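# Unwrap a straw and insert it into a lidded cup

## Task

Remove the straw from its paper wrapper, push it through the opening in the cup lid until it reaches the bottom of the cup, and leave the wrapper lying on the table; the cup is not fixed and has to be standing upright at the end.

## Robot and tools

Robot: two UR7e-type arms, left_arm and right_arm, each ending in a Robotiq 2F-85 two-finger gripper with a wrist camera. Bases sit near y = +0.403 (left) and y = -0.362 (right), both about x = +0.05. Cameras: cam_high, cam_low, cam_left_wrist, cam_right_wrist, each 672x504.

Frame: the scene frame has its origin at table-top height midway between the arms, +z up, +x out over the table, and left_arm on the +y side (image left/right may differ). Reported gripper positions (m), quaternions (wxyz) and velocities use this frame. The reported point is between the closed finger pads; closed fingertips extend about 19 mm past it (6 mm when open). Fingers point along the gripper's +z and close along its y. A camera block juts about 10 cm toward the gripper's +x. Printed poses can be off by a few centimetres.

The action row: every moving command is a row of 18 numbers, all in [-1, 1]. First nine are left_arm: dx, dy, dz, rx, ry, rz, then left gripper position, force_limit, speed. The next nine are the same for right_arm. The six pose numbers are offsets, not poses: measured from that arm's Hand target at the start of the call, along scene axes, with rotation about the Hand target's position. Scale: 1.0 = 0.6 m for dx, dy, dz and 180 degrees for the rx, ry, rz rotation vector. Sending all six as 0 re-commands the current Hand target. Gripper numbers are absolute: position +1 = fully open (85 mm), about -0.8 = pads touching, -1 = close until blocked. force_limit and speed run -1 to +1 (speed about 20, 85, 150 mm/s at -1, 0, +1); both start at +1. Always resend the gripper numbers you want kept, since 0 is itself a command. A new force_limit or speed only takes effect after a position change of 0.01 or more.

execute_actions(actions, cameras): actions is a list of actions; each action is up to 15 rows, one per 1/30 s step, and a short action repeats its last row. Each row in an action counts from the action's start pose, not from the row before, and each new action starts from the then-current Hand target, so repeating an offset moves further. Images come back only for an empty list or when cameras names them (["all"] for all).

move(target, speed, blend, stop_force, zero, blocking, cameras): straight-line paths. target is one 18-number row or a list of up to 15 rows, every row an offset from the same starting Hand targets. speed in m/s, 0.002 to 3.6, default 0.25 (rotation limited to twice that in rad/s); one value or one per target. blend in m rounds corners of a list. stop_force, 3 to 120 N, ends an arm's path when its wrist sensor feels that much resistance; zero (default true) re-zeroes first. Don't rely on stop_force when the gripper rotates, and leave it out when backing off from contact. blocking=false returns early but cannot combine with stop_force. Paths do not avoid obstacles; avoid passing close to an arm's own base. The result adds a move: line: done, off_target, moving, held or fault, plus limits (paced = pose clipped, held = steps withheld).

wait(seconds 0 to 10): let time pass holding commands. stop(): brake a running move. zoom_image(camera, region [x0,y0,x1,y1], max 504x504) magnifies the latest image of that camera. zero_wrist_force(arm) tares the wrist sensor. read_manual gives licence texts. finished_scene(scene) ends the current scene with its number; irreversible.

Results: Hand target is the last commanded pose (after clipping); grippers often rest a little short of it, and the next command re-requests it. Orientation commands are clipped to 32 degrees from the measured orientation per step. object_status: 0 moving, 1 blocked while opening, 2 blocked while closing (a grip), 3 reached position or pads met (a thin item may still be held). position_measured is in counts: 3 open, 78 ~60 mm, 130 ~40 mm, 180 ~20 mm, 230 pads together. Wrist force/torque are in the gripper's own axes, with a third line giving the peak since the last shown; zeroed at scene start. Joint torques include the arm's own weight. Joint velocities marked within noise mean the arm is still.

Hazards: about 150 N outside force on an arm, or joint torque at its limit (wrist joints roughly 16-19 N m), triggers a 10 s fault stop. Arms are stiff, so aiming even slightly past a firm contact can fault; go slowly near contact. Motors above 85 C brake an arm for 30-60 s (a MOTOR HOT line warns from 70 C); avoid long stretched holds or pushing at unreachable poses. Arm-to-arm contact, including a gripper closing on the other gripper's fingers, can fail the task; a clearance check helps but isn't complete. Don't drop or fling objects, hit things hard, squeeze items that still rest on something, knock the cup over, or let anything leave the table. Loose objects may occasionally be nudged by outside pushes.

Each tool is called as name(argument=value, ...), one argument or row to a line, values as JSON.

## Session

execute_actions(
  actions=[],
)

zoom_image(
  camera="cam_high",
  region=[300, 100, 460, 260],
)

zoom_image(
  camera="cam_low",
  region=[240, 180, 440, 300],
)

Scene clock: 0.00 s.
left_arm: end_effector_position=(+0.5109, +0.2660, +0.1109) position_measured=3 object_status=3 end_effector_quat_wxyz=(-0.068, +0.493, +0.866, +0.049) | right_arm: end_effector_position=(+0.3519, -0.5992, +0.1265) position_measured=3 object_status=3 end_effector_quat_wxyz=(-0.005, +0.808, +0.441, +0.390)
Joint positions: left_arm=[-0.587 -1.444 1.995 -1.975 -1.488 0.405] | right_arm=[2.409 -1.557 -2.492 -0.389 2.334 1.471]
Joint velocities: within noise
Joint torques (N m): no reading
Motor temperatures (°C): left_arm=[31 31 33 32 37 34] | right_arm=[31 30 26 34 39 39]
Wrist force (N): no reading
Wrist torque (N m): no reading
Wrist force, peak (N): no reading
Hand target: left_arm +0.5109, +0.2660, +0.1109; -0.068, +0.493, +0.866, +0.049 | right_arm +0.3519, -0.5992, +0.1265; -0.005, +0.808, +0.441, +0.390
Tool commands: left_gripper/position=+1.0 left_gripper/force_limit=+1.0 left_gripper/speed=+1.0 right_gripper/position=+1.0 right_gripper/force_limit=+1.0 right_gripper/speed=+1.0

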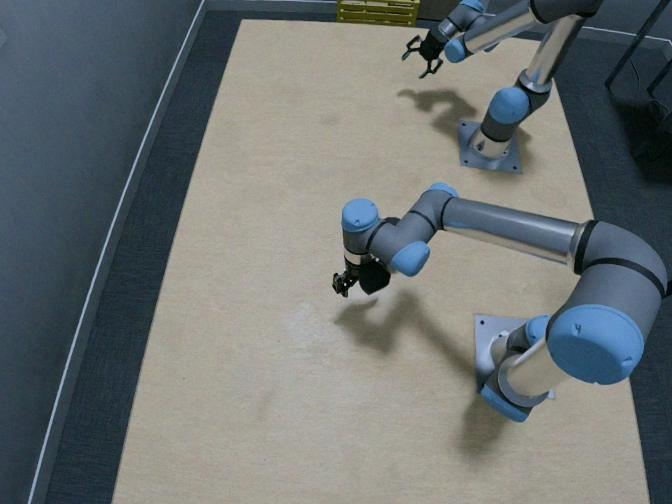

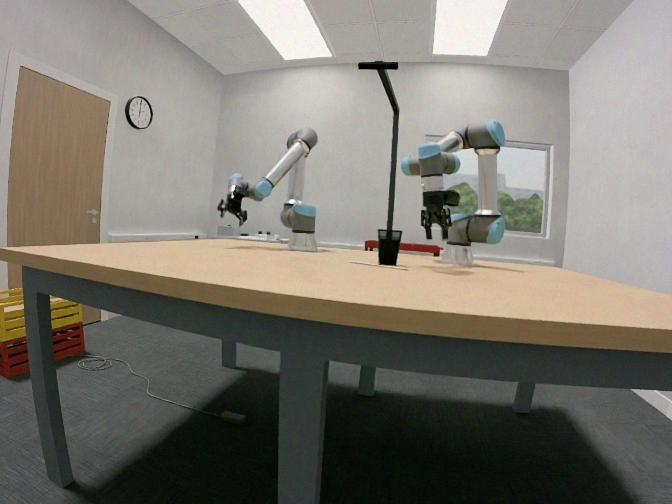

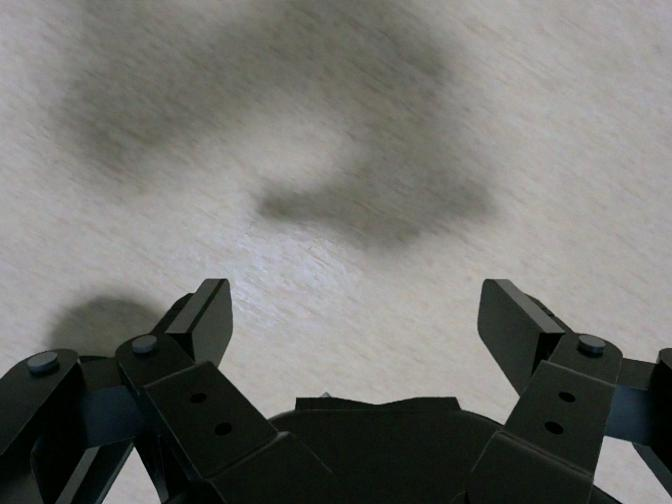

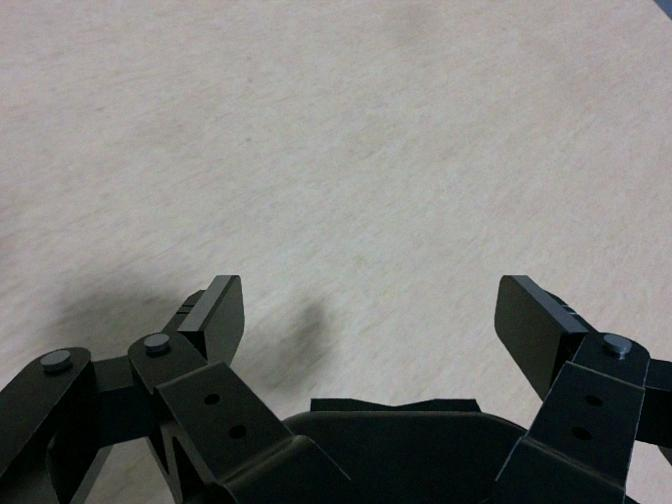

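Scaled by 3.150 from the camera's 672x504 image, which has a finer 960x720 frame.

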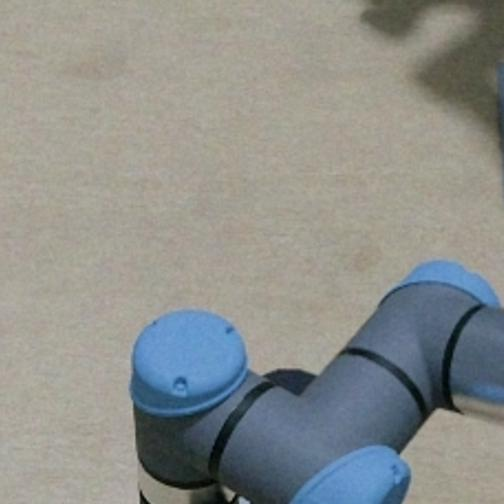

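Scaled by 2.520 from the camera's 672x504 image, which has a finer 960x720 frame.

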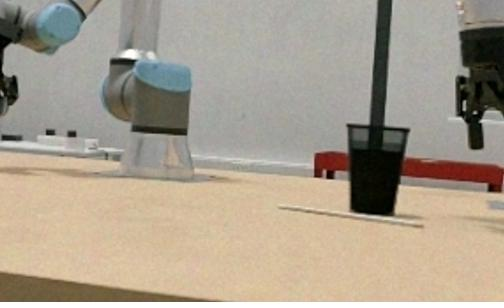

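move(
  target=[
    [0,0,0.25,0,0,0,1,-0.5,-1,0.05,0.1,0.3,-0.1425,0.211,0.049,1,-0.5,-1],
    [-0.267,0.25,0.4,0,0,0,1,-0.5,-1,0.113,0.86,0.456,-0.1425,0.211,0.049,1,-0.5,-1],
  ],
  speed=0.4,
  blend=0.05,
  cameras=["cam_high","cam_low","cam_left_wrist","cam_right_wrist"],
)

zoom_image(
  camera="cam_high",
  region=[300, 160, 460, 300],
)

zoom_image(
  camera="cam_right_wrist",
  region=[180, 0, 520, 260],
)

Scene clock: 29.07 s.
left_arm: end_effector_position=(+0.3507, +0.4160, +0.3508) position_measured=3 object_status=3 end_effector_quat_wxyz=(-0.068, +0.493, +0.866, +0.049) | right_arm: end_effector_position=(+0.4197, -0.0832, +0.4001) position_measured=3 object_status=3 end_effector_quat_wxyz=(+0.000, +0.836, +0.549, +0.001)
Joint positions: left_arm=[-0.485 -2.058 1.853 -1.228 -1.474 0.506] | right_arm=[4.127 -1.471 -1.487 -1.752 1.571 2.916]
Joint torques (N m): left_arm=[6.94 -13.74 -33.58 -0.41 2.8 1.95] | right_arm=[9.97 8.75 33.21 0.42 -2.95 1.31]
Wrist force (N): left_arm=[-0.2 -0.2 0.0] | right_arm=[-1.2 -0.9 -0.4]
Wrist torque (N m): left_arm=[-0.03 -0.01 -0.09] | right_arm=[-0.11 -0.08 0.18]
Wrist force, peak (N): left_arm=[1.4 -0.7 -0.6] | right_arm=[-2.8 0.0 -0.7]
Hand target: left_arm +0.3507, +0.4160, +0.3509; -0.068, +0.493, +0.866, +0.049 | right_arm +0.4197, -0.0832, +0.4001; +0.000, +0.836, +0.549, +0.001
Off the commanded pose: left_arm 0.000 m, 0 deg | right_arm 0.000 m, 0 deg.
move: done

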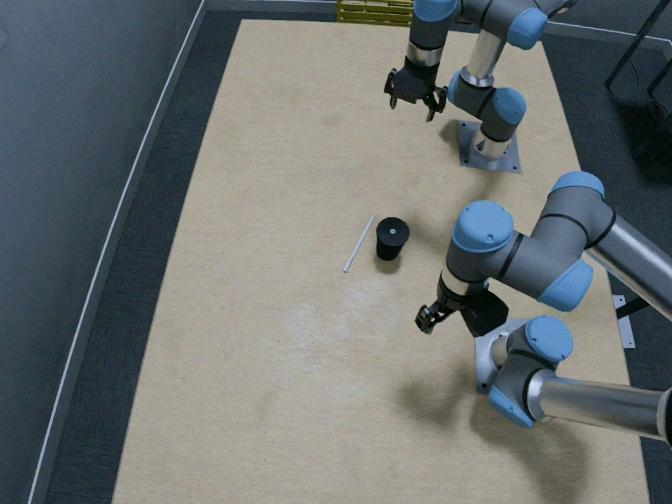

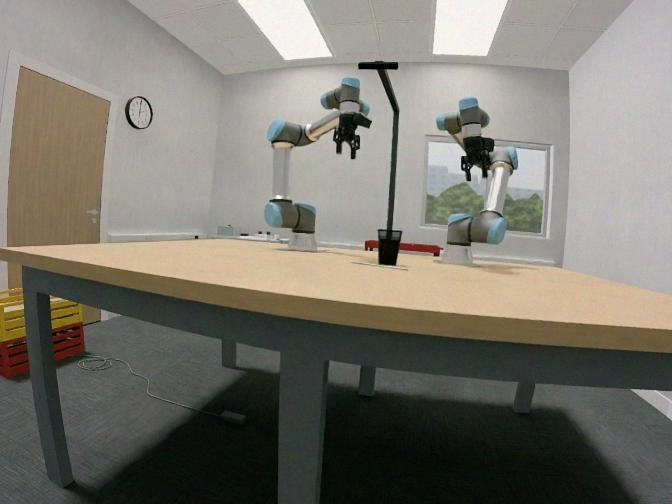

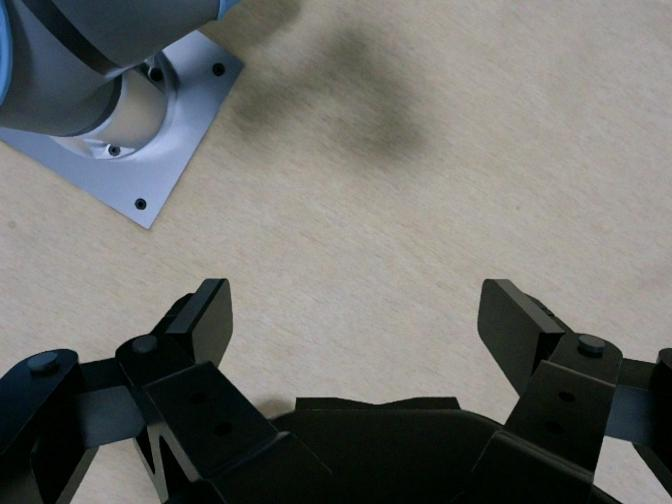

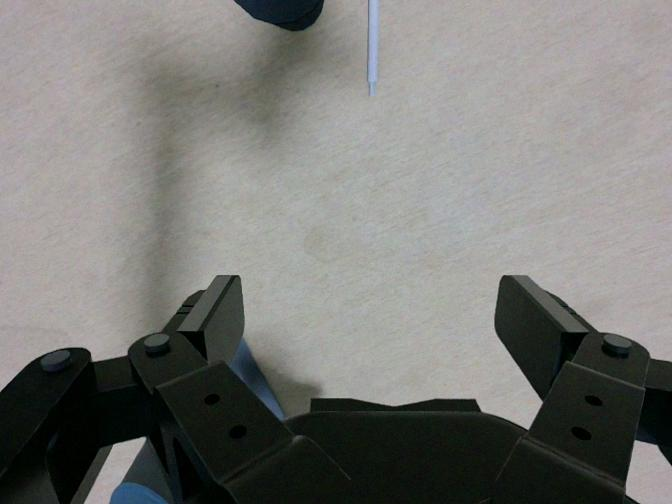

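Scaled by 3.150 from the camera's 672x504 image, which has a finer 960x720 frame.

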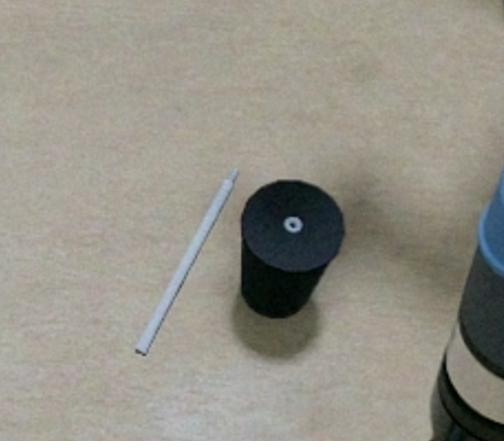

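Scaled by 1.482 from the camera's 672x504 image, which has a finer 960x720 frame.

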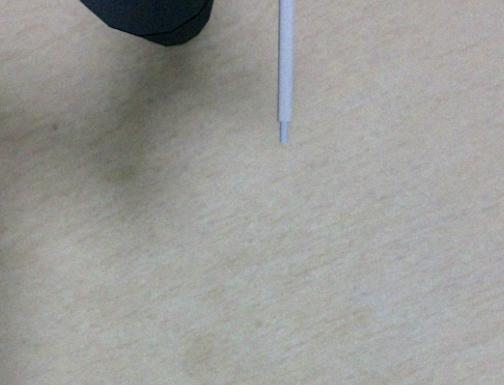

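move(
  target=[0.354,-0.4,-0.35,-0.0553,0.0017,-0.2918,-0.29,-1,0,0,-0.361,0,0,0,-0.756,-0.29,-1,0],
  speed=0.4,
  cameras=["cam_left_wrist","cam_right_wrist","cam_high"],
)

zoom_image(
  camera="cam_left_wrist",
  region=[240, 150, 480, 345],
)

Scene clock: 81.00 s.
left_arm: end_effector_position=(+0.5630, +0.1760, +0.1409) position_measured=165 object_status=3 end_effector_quat_wxyz=(+0.000, +0.829, +0.559, +0.000) | right_arm: end_effector_position=(+0.4197, -0.2997, +0.4001) position_measured=165 object_status=3 end_effector_quat_wxyz=(+0.001, +0.822, -0.570, +0.001)
Joint positions: left_arm=[-0.626 -1.355 1.831 -2.046 -1.57 1.29] | right_arm=[3.72 -1.259 -1.651 -1.803 1.569 4.885]
Joint torques (N m): left_arm=[4.16 -27.21 -33.46 -5.19 -2.03 1.9] | right_arm=[-6.34 18.55 15.42 0.37 -3.1 1.29]
Wrist force (N): left_arm=[-0.4 -0.2 -0.3] | right_arm=[-1.5 -0.8 -0.4]
Wrist torque (N m): left_arm=[-0.01 0.05 -0.08] | right_arm=[-0.10 -0.04 0.19]
Wrist force, peak (N): left_arm=[1.0 -0.3 -0.9] | right_arm=[-1.5 -1.0 -0.4]
Hand target: left_arm +0.5631, +0.1760, +0.1409; +0.000, +0.829, +0.559, +0.000 | right_arm +0.4197, -0.2998, +0.4001; +0.001, +0.822, -0.570, +0.001
Off the commanded pose: left_arm 0.000 m, 0 deg | right_arm 0.000 m, 0 deg.
move: done
Images, in order (width x height): cam_high 672x504, cam_left_wrist 672x504, cam_right_wrist 672x504.

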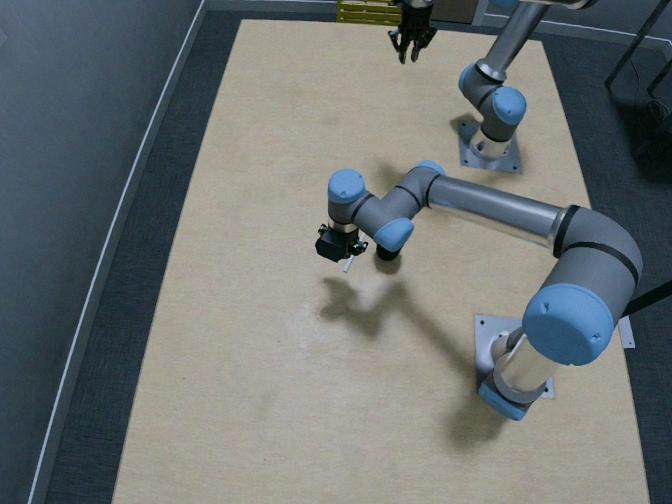

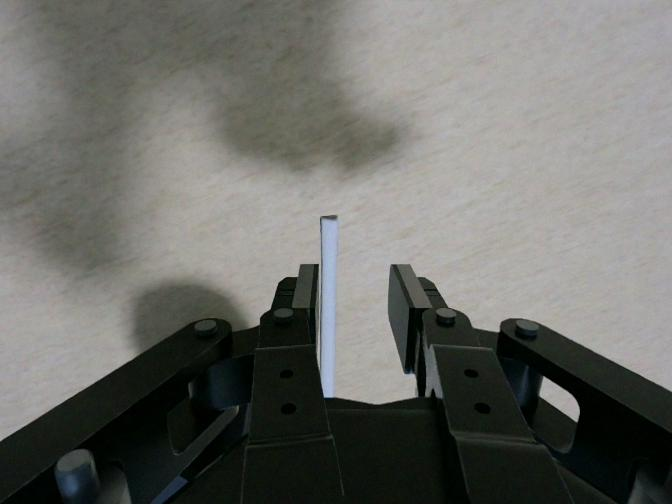

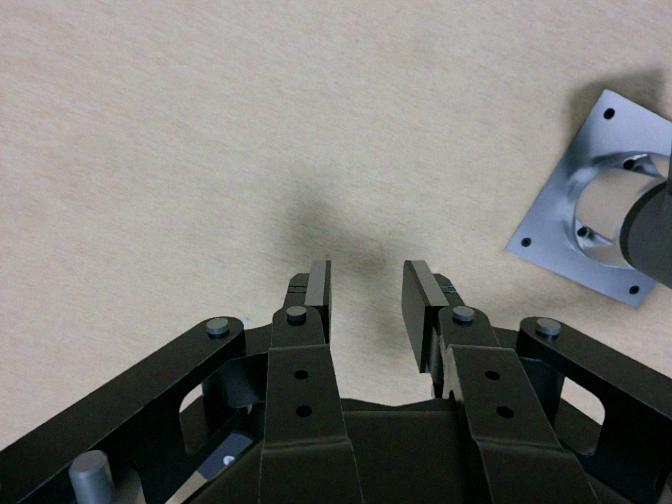

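Scaled by 2.100 from the camera's 672x504 image, which has a finer 960x720 frame.

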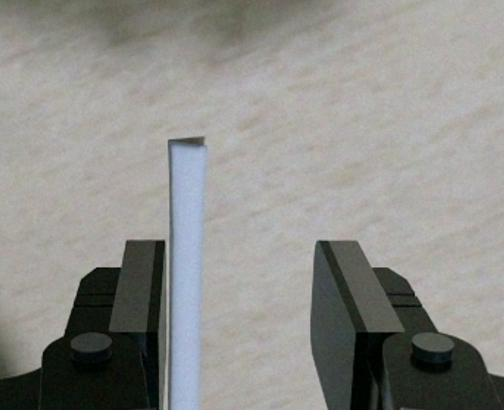

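move(
  target=[-0.0333,-0.0217,-0.1767,0,0,0,-0.29,-1,-1,0,0,0,0,0,0,-0.29,-1,0],
  speed=0.2,
  cameras=["cam_left_wrist"],
)

move(
  target=[0,0,-0.05,0,0,0,-0.29,-1,-1,0,0,0,0,0,0,-0.29,-1,0],
  speed=0.012,
  stop_force=3,
  cameras=["cam_left_wrist"],
)

zoom_image(
  camera="cam_left_wrist",
  region=[240, 180, 460, 345],
)

Scene clock: 93.10 s.
left_arm: end_effector_position=(+0.5431, +0.1630, +0.0349) position_measured=165 object_status=3 end_effector_quat_wxyz=(+0.000, +0.829, +0.559, +0.000) | right_arm: end_effector_position=(+0.4197, -0.2998, +0.4001) position_measured=165 object_status=3 end_effector_quat_wxyz=(+0.001, +0.822, -0.570, +0.001)
Joint positions: left_arm=[-0.669 -1.228 1.99 -2.332 -1.571 1.248] | right_arm=[3.72 -1.259 -1.651 -1.803 1.569 4.885]
Joint torques (N m): left_arm=[-7.08 -29.83 -8.86 -5.29 2.25 -1.54] | right_arm=[-5.26 17.46 15.24 0.54 -2.94 0.92]
Wrist force (N): left_arm=[-0.5 0.5 -0.1] | right_arm=[-1.3 -0.9 -0.7]
Wrist torque (N m): left_arm=[0.09 0.08 0.06] | right_arm=[-0.11 -0.06 0.18]
Wrist force, peak (N): left_arm=[0.2 0.3 -1.7] | right_arm=[-1.7 -0.8 -0.6]
Hand target: left_arm +0.5431, +0.1630, +0.0348; +0.000, +0.829, +0.559, +0.000 | right_arm +0.4197, -0.2998, +0.4001; +0.001, +0.822, -0.570, +0.001
Off the commanded pose: left_arm 0.000 m, 0 deg | right_arm 0.000 m, 0 deg.
move: done
Images, in order (width x height): cam_left_wrist 672x504.

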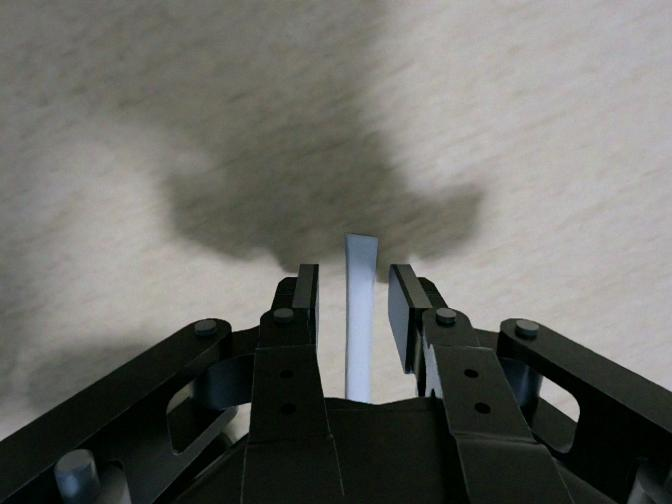

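Scene clock: 95.80 s.
left_arm: end_effector_position=(+0.5431, +0.1630, +0.0188) position_measured=165 object_status=3 end_effector_quat_wxyz=(+0.000, +0.829, +0.559, +0.000) | right_arm: end_effector_position=(+0.4197, -0.2998, +0.4001) position_measured=165 object_status=3 end_effector_quat_wxyz=(+0.001, +0.822, -0.570, +0.001)
Joint positions: left_arm=[-0.669 -1.198 2.003 -2.374 -1.571 1.248] | right_arm=[3.72 -1.259 -1.651 -1.803 1.569 4.885]
Joint torques (N m): left_arm=[-4.72 -44.67 -24.82 -0.58 2.12 -1.41] | right_arm=[-2.5 17.87 16.16 0.5 -2.96 1.02]
Wrist force (N): left_arm=[-1.0 1.8 -5.6] | right_arm=[-1.4 -0.8 -0.7]
Wrist torque (N m): left_arm=[-0.05 0.09 0.05] | right_arm=[-0.09 -0.04 0.18]
Wrist force, peak (N): left_arm=[2.2 -7.2 -28.4] | right_arm=[-1.6 -0.9 -0.4]
Hand target: left_arm +0.5431, +0.1630, +0.0188; +0.000, +0.829, +0.559, +0.000 (not the last commanded pose) | right_arm +0.4197, -0.2998, +0.4001; +0.001, +0.822, -0.570, +0.001
Off the commanded pose: left_arm 0.014 m, 0 deg | right_arm 0.000 m, 0 deg.
move: contact (left_arm)
Images, in order (width x height): cam_left_wrist 672x504.

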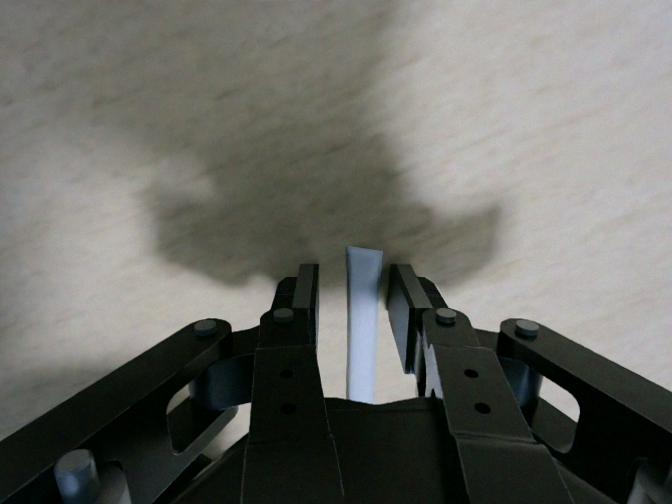

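Scaled by 2.291 from the camera's 672x504 image, which has a finer 960x720 frame.

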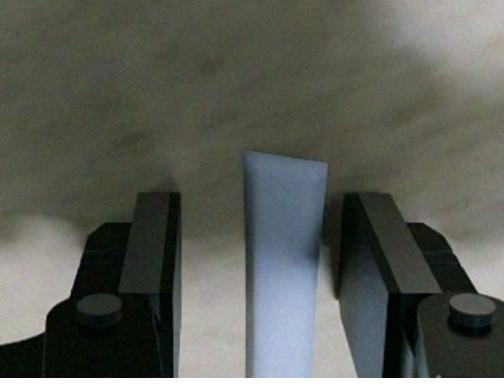

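move(
  target=[
    [0,0,0.0042,0,0,0,-0.29,-1,-1,0,0,0,0,0,0,-0.29,-1,0],
    [0,0,0.0042,0,0,0,-1,-1,-1,0,0,0,0,0,0,-0.29,-1,0],
    [0,0,0.31,0,0,0,-1,-1,-1,0,0.1,0,0,0,0,-0.29,-1,0],
    [-0.205,0.0117,0.3367,0,0,0.236,-1,-1,-1,0.1255,0.433,-0.1017,0,0,0,-0.29,-1,0],
  ],
  speed=0.2,
  blend=[0,0,0.03,0],
  cameras=["cam_right_wrist","cam_left_wrist","cam_high"],
)

zoom_image(
  camera="cam_right_wrist",
  region=[240, 180, 460, 345],
)

Scene clock: 120.30 s.
left_arm: end_effector_position=(+0.4201, +0.1700, +0.2208) position_measured=217 object_status=2 end_effector_quat_wxyz=(+0.000, +0.570, +0.822, +0.000) | right_arm: end_effector_position=(+0.4950, -0.0400, +0.3391) position_measured=165 object_status=3 end_effector_quat_wxyz=(+0.001, +0.822, -0.570, +0.001)
Joint positions: left_arm=[-0.846 -1.728 1.997 -1.84 -1.571 0.33] | right_arm=[4.061 -1.669 -1.446 -1.599 1.569 5.226]
Joint torques (N m): left_arm=[-5.46 -30.71 -13.27 -0.65 2.32 -1.75] | right_arm=[8.95 18.76 36.47 6.24 -2.26 1.45]
Wrist force (N): left_arm=[-0.2 -0.1 0.0] | right_arm=[-1.1 -0.9 -0.4]
Wrist torque (N m): left_arm=[-0.01 0.01 0.10] | right_arm=[-0.12 -0.10 0.18]
Wrist force, peak (N): left_arm=[-0.9 2.1 -5.5] | right_arm=[-2.0 -1.5 -0.2]
Hand target: left_arm +0.4201, +0.1700, +0.2208; +0.000, +0.570, +0.822, +0.000 | right_arm +0.4950, -0.0400, +0.3391; +0.001, +0.822, -0.570, +0.001
Off the commanded pose: left_arm 0.000 m, 0 deg | right_arm 0.000 m, 0 deg.
move: done
Images, in order (width x height): cam_high 672x504, cam_left_wrist 672x504, cam_right_wrist 672x504.

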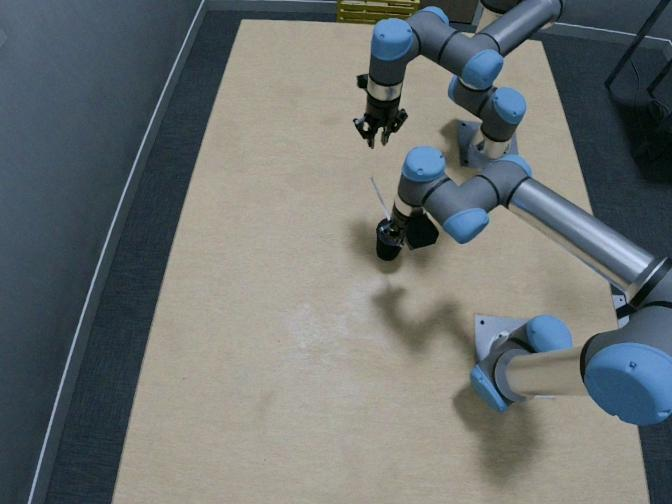

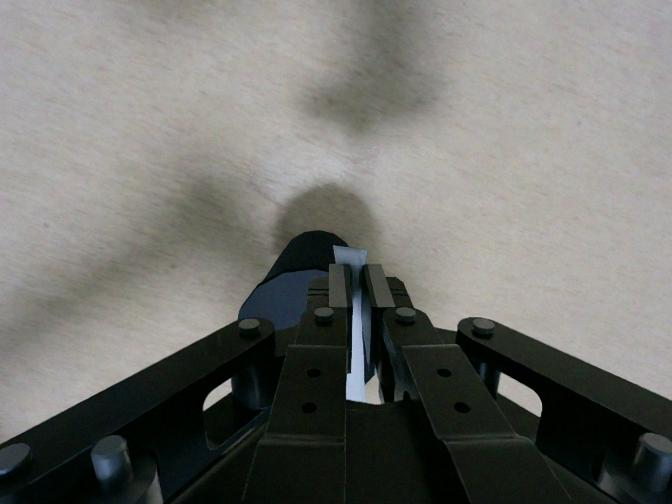

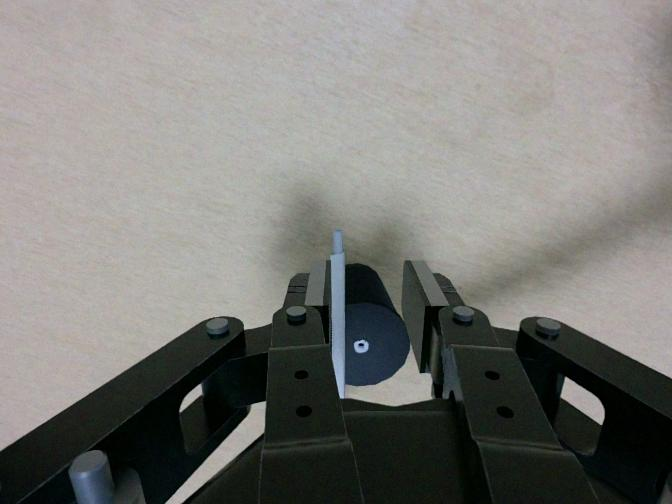

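Scaled by 2.291 from the camera's 672x504 image, which has a finer 960x720 frame.

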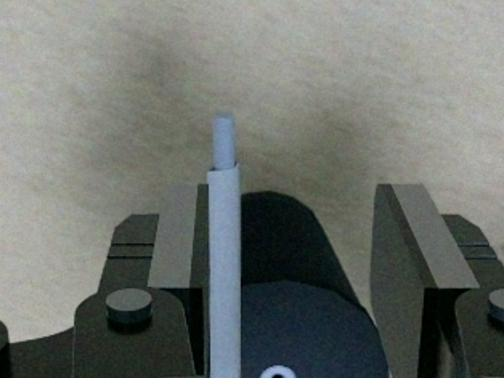

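move(
  target=[0,0,0,0,0,0,-1,-1,-1,0.003,0.0288,-0.1485,0,0,0,-0.29,-1,0],
  speed=0.2,
  cameras=["cam_right_wrist","cam_low"],
)

zoom_image(
  camera="cam_right_wrist",
  region=[240, 180, 460, 345],
)

Scene clock: 130.73 s.
left_arm: end_effector_position=(+0.4201, +0.1700, +0.2208) position_measured=217 object_status=2 end_effector_quat_wxyz=(+0.000, +0.570, +0.822, +0.000) | right_arm: end_effector_position=(+0.4968, -0.0227, +0.2501) position_measured=165 object_status=3 end_effector_quat_wxyz=(+0.001, +0.822, -0.570, +0.001)
Joint positions: left_arm=[-0.846 -1.728 1.997 -1.84 -1.571 0.33] | right_arm=[4.079 -1.715 -1.622 -1.377 1.569 5.244]
Joint torques (N m): left_arm=[-7.17 -29.57 -13.74 -0.83 2.32 -1.89] | right_arm=[9.57 21.11 16.16 6.37 -2.24 1.14]
Wrist force (N): left_arm=[-0.3 0.2 0.1] | right_arm=[-1.3 -0.9 -0.4]
Wrist torque (N m): left_arm=[0.02 0.02 0.10] | right_arm=[-0.11 -0.07 0.18]
Wrist force, peak (N): left_arm=[-0.4 -0.3 0.4] | right_arm=[-1.5 -0.8 1.4]
Hand target: left_arm +0.4201, +0.1700, +0.2208; +0.000, +0.570, +0.822, +0.000 | right_arm +0.4968, -0.0227, +0.2500; +0.001, +0.822, -0.570, +0.001
Off the commanded pose: left_arm 0.000 m, 0 deg | right_arm 0.000 m, 0 deg.
move: done
Images, in order (width x height): cam_low 672x504, cam_right_wrist 672x504.

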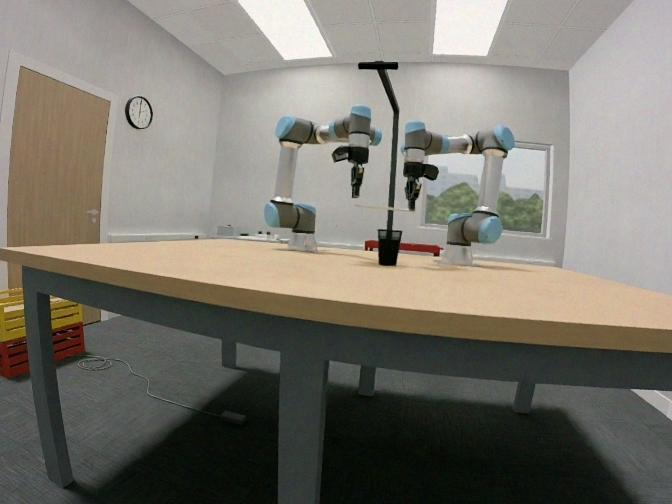

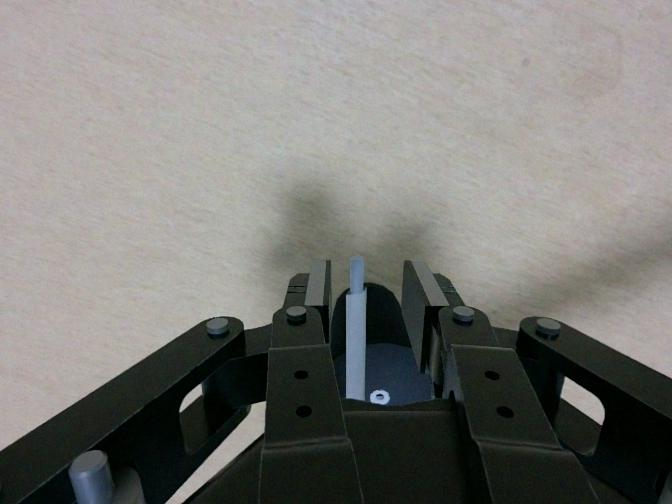

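Scaled by 2.291 from the camera's 672x504 image, which has a finer 960x720 frame.

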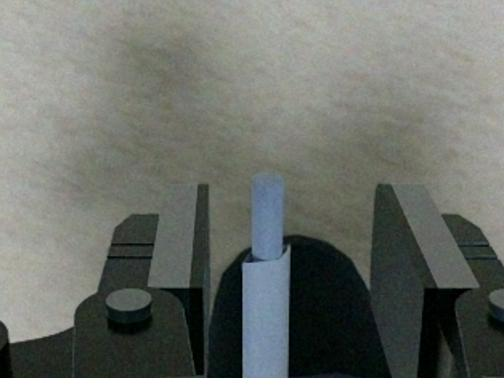

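move(
  target=[
    [0,0,0,0,0,0,-1,-1,-1,0.001,-0.0013,-0.055,0,0,0,-0.29,-1,0],
    [0,0,0,0,0,0,-1,-1,-1,0.001,-0.0013,-0.055,0,0,0,-1,-0.3,-1],
    [-0.0758,0.203,-0.009,0,0,0,-1,-1,-1,0.0593,-0.1573,-0.048,0,0,0,-1,-0.3,-1],
  ],
  speed=0.1,
  cameras=["cam_right_wrist","cam_low","cam_high"],
)

zoom_image(
  camera="cam_low",
  region=[310, 160, 450, 265],
)

zoom_image(
  camera="cam_high",
  region=[330, 110, 470, 260],
)

Scene clock: 144.77 s.
left_arm: end_effector_position=(+0.3746, +0.2917, +0.2154) position_measured=217 object_status=2 end_effector_quat_wxyz=(+0.000, +0.570, +0.822, +0.000) end_effector_velocity=(-0.001, +0.002, +0.000) end_effector_angular_velocity=(-0.001, +0.000, -0.001) | right_arm: end_effector_position=(+0.5324, -0.1170, +0.2212) position_measured=219 object_status=2 end_effector_quat_wxyz=(+0.001, +0.822, -0.570, +0.001)
Joint positions: left_arm=[-0.705 -1.993 2.192 -1.77 -1.571 0.47] | right_arm=[3.909 -1.683 -1.734 -1.297 1.569 5.073]
Joint velocities: left_arm=[0.004 -0.005 0.002 0.002 -0.001 0.004] | right_arm=[within noise]
Joint torques (N m): left_arm=[6.97 -17.74 -17.02 -0.85 -2.18 1.82] | right_arm=[-6.12 36.92 15.19 0.53 2.26 -1.77]
Wrist force (N): left_arm=[0.0 0.3 0.4] | right_arm=[-1.2 -1.0 -0.1]
Wrist torque (N m): left_arm=[0.03 -0.01 -0.07] | right_arm=[-0.13 -0.07 0.40]
Wrist force, peak (N): left_arm=[-15.9 1.6 -2.0] | right_arm=[-17.0 -0.5 0.0]
Hand target: left_arm +0.3746, +0.2918, +0.2154; +0.000, +0.570, +0.822, +0.000 | right_arm +0.5324, -0.1171, +0.2212; +0.001, +0.822, -0.570, +0.001
Off the commanded pose: left_arm 0.000 m, 0 deg | right_arm 0.000 m, 0 deg.
move: done
Images, in order (width x height): cam_high 672x504, cam_low 672x504, cam_right_wrist 672x504.

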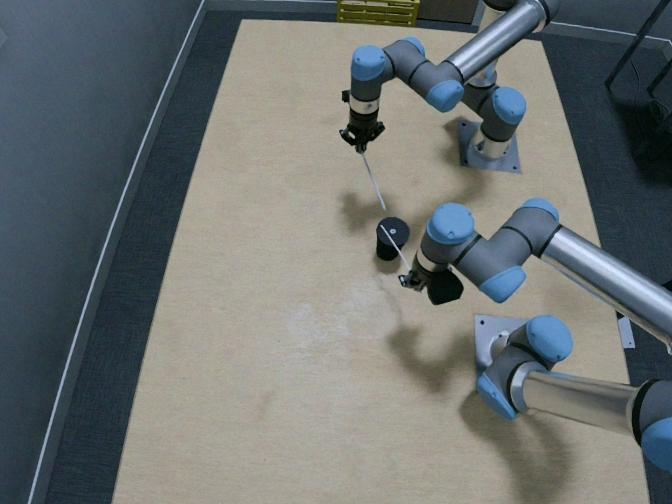

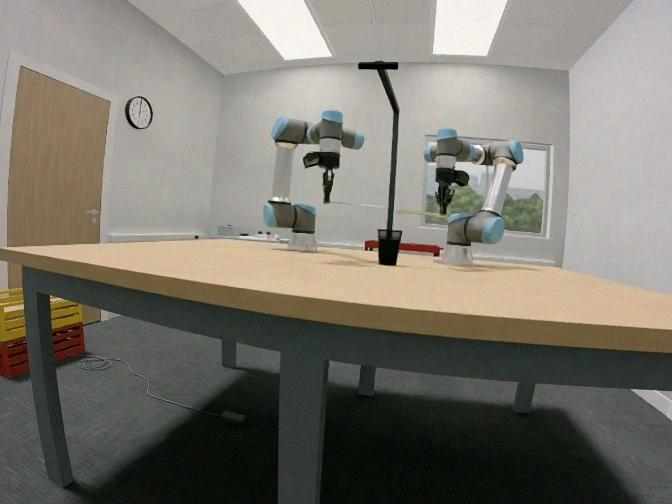

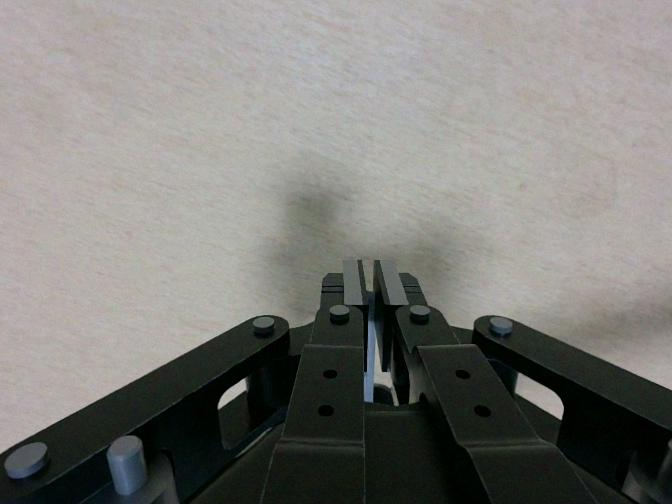

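Scaled by 3.600 from the camera's 672x504 image, which has a finer 960x720 frame.

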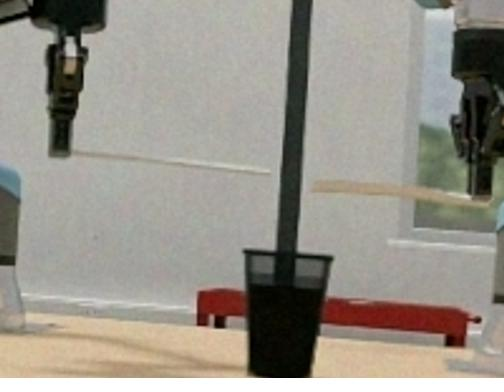

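Scaled by 3.360 from the camera's 672x504 image, which has a finer 960x720 frame.

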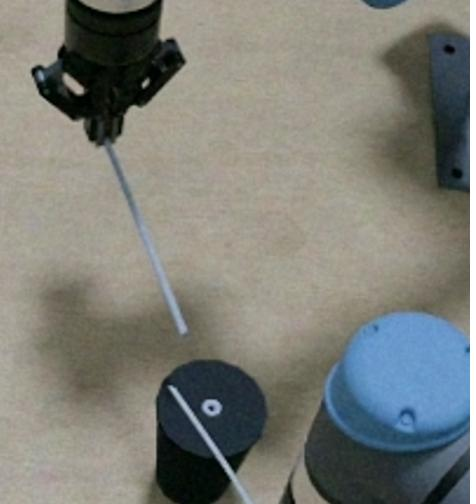

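move(
  target=[
    [0.009,0.147,0,0,0,0.3857,-1,-1,-1,-0.087,-0.055,0.265,0,0,0.36,-1,-0.3,-1],
    [0.009,0.147,-0.3223,0,0,0.3857,-1,-1,-1,-0.221,0.162,0.331,0,0,0.7194,-1,-0.3,-1],
  ],
  speed=[0.35,0.25],
)

move(
  target=[
    [0,0,0,0,0,0,-0.1,-1,-1,0,0,0,0,0,0,-1,-0.3,-1],
    [0,0,0.25,0,0,0,-0.1,-1,-1,0,0,0,0,0,0,-1,-0.3,-1],
  ],
  speed=0.2,
  cameras=["cam_high","cam_low","cam_left_wrist"],
)

Scene clock: 180.17 s.
left_arm: end_effector_position=(+0.3800, +0.3800, +0.0221) position_measured=217 object_status=2 end_effector_quat_wxyz=(+0.000, +0.001, +1.000, +0.000) | right_arm: end_effector_position=(+0.3998, -0.0199, +0.4198) position_measured=219 object_status=2 end_effector_quat_wxyz=(+0.000, +0.866, +0.500, +0.001)
Joint positions: left_arm=[-0.456 -1.688 2.581 -2.464 -1.571 -0.493] | right_arm=[4.239 -1.544 -1.368 -1.798 1.571 3.144]
Joint torques (N m): left_arm=[6.01 -4 -6.38 -5.31 -2.11 1.54] | right_arm=[8.97 13.55 34.59 0.66 2.49 -1.47]
Wrist force (N): left_arm=[0.3 0.7 -1.7] | right_arm=[-1.5 -0.8 -0.2]
Wrist torque (N m): left_arm=[0.04 0.03 0.01] | right_arm=[-0.10 -0.02 0.39]
Wrist force, peak (N): left_arm=[0.2 0.6 -1.8] | right_arm=[-1.9 -1.1 -0.1]
Hand target: left_arm +0.3800, +0.3800, +0.0221; +0.000, +0.001, +1.000, +0.000 | right_arm +0.3998, -0.0199, +0.4198; +0.000, +0.866, +0.500, +0.001
Off the commanded pose: left_arm 0.000 m, 0 deg | right_arm 0.000 m, 0 deg.
move: done

Scene clock: 183.40 s.
left_arm: end_effector_position=(+0.3800, +0.3800, +0.1720) position_measured=141 object_status=3 end_effector_quat_wxyz=(+0.000, +0.001, +1.000, +0.000) | right_arm: end_effector_position=(+0.3998, -0.0199, +0.4198) position_measured=219 object_status=2 end_effector_quat_wxyz=(+0.000, +0.866, +0.500, +0.001)
Joint positions: left_arm=[-0.456 -2 2.311 -1.881 -1.572 -0.493] | right_arm=[4.239 -1.544 -1.368 -1.798 1.571 3.144]
Joint torques (N m): left_arm=[-6.3 -16.3 -31.72 -0.8 2.22 -1.15] | right_arm=[9.02 14.8 34.83 0.58 2.36 -1.38]
Wrist force (N): left_arm=[-0.3 0.4 0.2] | right_arm=[-1.6 -0.9 -0.1]
Wrist torque (N m): left_arm=[0.03 0.06 0.02] | right_arm=[-0.11 -0.01 0.40]
Wrist force, peak (N): left_arm=[0.3 0.6 -1.8] | right_arm=[-1.9 -1.2 -0.2]
Hand target: left_arm +0.3800, +0.3800, +0.1721; +0.000, +0.001, +1.000, +0.000 | right_arm +0.3998, -0.0199, +0.4198; +0.000, +0.866, +0.500, +0.001
Off the commanded pose: left_arm 0.000 m, 0 deg | right_arm 0.000 m, 0 deg.
move: done
Images, in order (width x height): cam_high 672x504, cam_low 672x504, cam_left_wrist 672x504.

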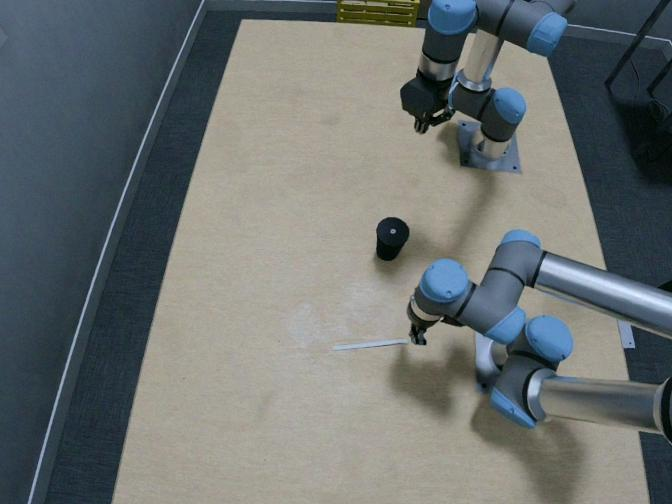

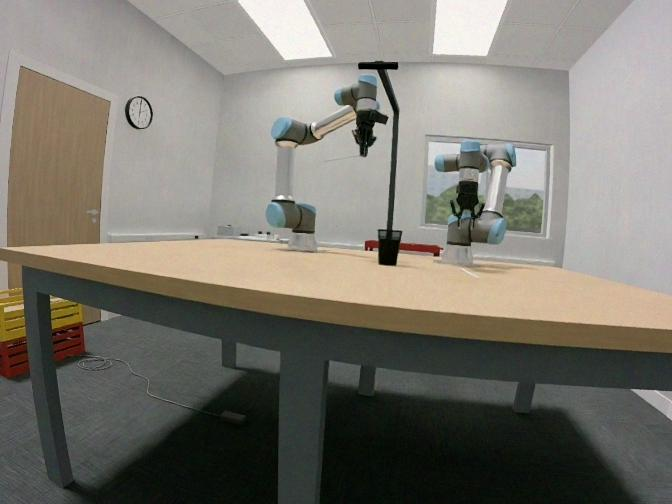

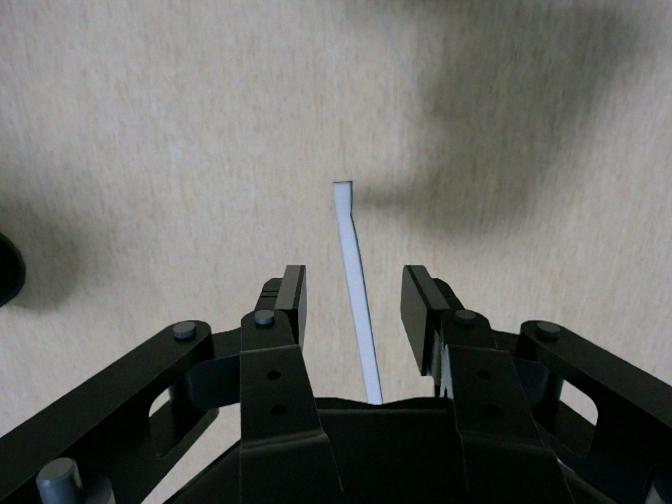

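move(
  target=[
    [0,0,0.12,0,0,0,-0.1,-1,-1,0,0,0,0.433,-0.25,0,-1,-0.3,-1],
    [0.163,-0.273,0.123,-0.157,0.265,0.4005,-0.1,-1,-1,0.047,0.195,-0.0747,0.433,-0.25,0,-1,-0.3,-1],
  ],
  speed=[0.35,0.25],
  blend=0.01,
  cameras=["cam_high","cam_low","cam_left_wrist"],
)

zoom_image(
  camera="cam_left_wrist",
  region=[240, 30, 460, 290],
)

zoom_image(
  camera="cam_low",
  region=[355, 140, 435, 270],
)

zoom_image(
  camera="cam_high",
  region=[360, 170, 430, 270],
)

Scene clock: 210.70 s.
left_arm: end_effector_position=(+0.4778, +0.2162, +0.2458) position_measured=141 object_status=3 end_effector_quat_wxyz=(-0.374, -0.565, +0.701, -0.222) | right_arm: end_effector_position=(+0.4280, +0.0971, +0.3750) position_measured=219 object_status=2 end_effector_quat_wxyz=(-0.354, +0.612, +0.353, +0.613)
Joint positions: left_arm=[-0.234 -1.521 1.971 -1.913 -2.466 -1.575] | right_arm=[4.345 -1.742 -2.296 0.899 1.462 3.141]
Joint torques (N m): left_arm=[-6.57 -37.6 -12.68 -4.93 -4.8 -1.92] | right_arm=[8.09 13.57 26.11 5.48 -2.98 -1.64]
Wrist force (N): left_arm=[0.8 0.6 0.1] | right_arm=[2.0 1.0 -0.2]
Wrist torque (N m): left_arm=[0.19 -0.34 -0.06] | right_arm=[0.53 -0.14 -0.03]
Wrist force, peak (N): left_arm=[1.0 0.6 0.0] | right_arm=[2.4 1.0 -0.3]
Hand target: left_arm +0.4778, +0.2162, +0.2459; -0.374, -0.565, +0.701, -0.222 | right_arm +0.4280, +0.0971, +0.3750; -0.354, +0.612, +0.353, +0.613
Off the commanded pose: left_arm 0.000 m, 0 deg | right_arm 0.000 m, 0 deg.
move: done
Images, in order (width x height): cam_high 672x504, cam_low 672x504, cam_left_wrist 672x504.

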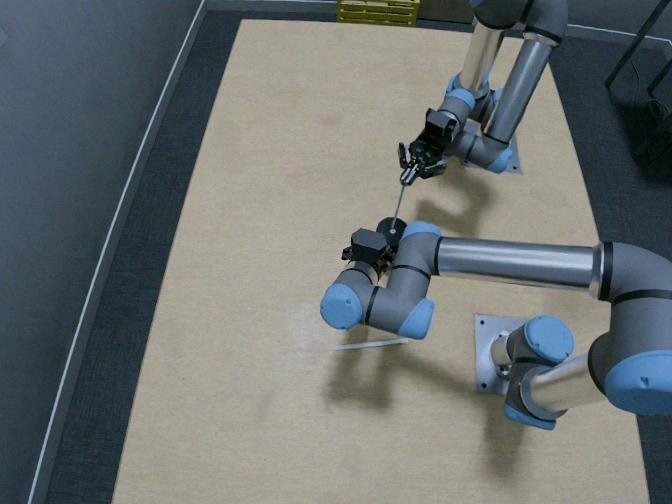

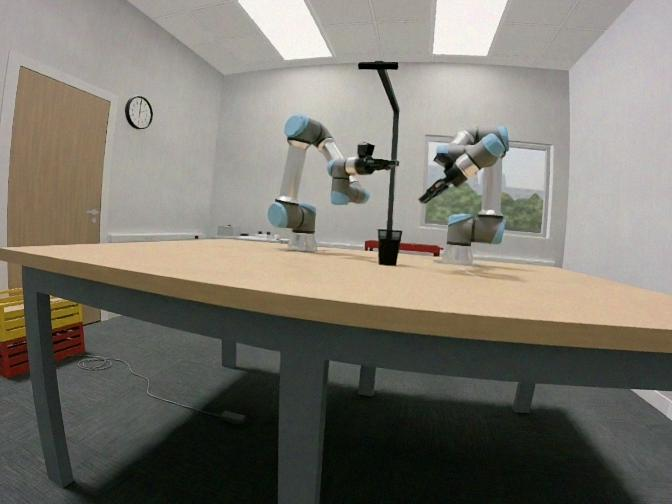

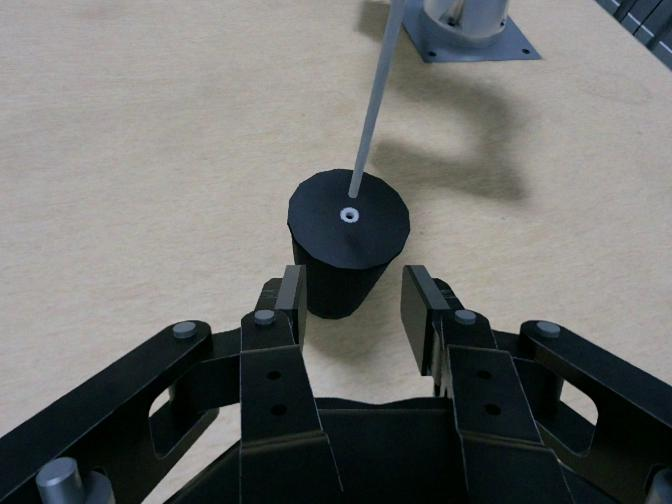

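Scaled by 1.938 from the camera's 672x504 image, which has a finer 960x720 frame.

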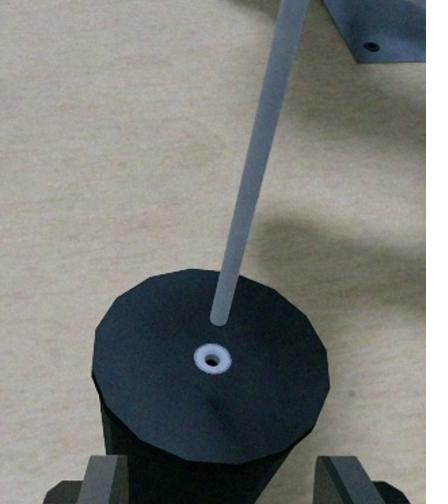

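Scaled by 3.877 from the camera's 672x504 image, which has a finer 960x720 frame.

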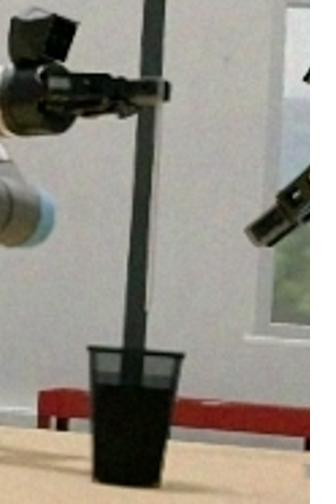

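Scaled by 5.040 from the camera's 672x504 image, which has a finer 960x720 frame.

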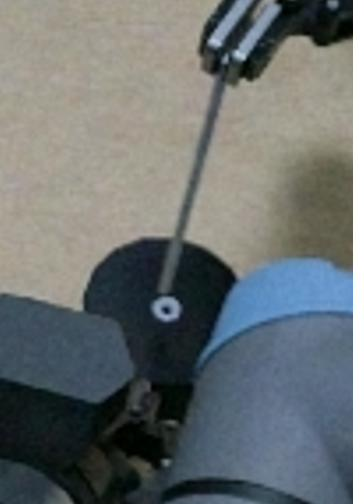

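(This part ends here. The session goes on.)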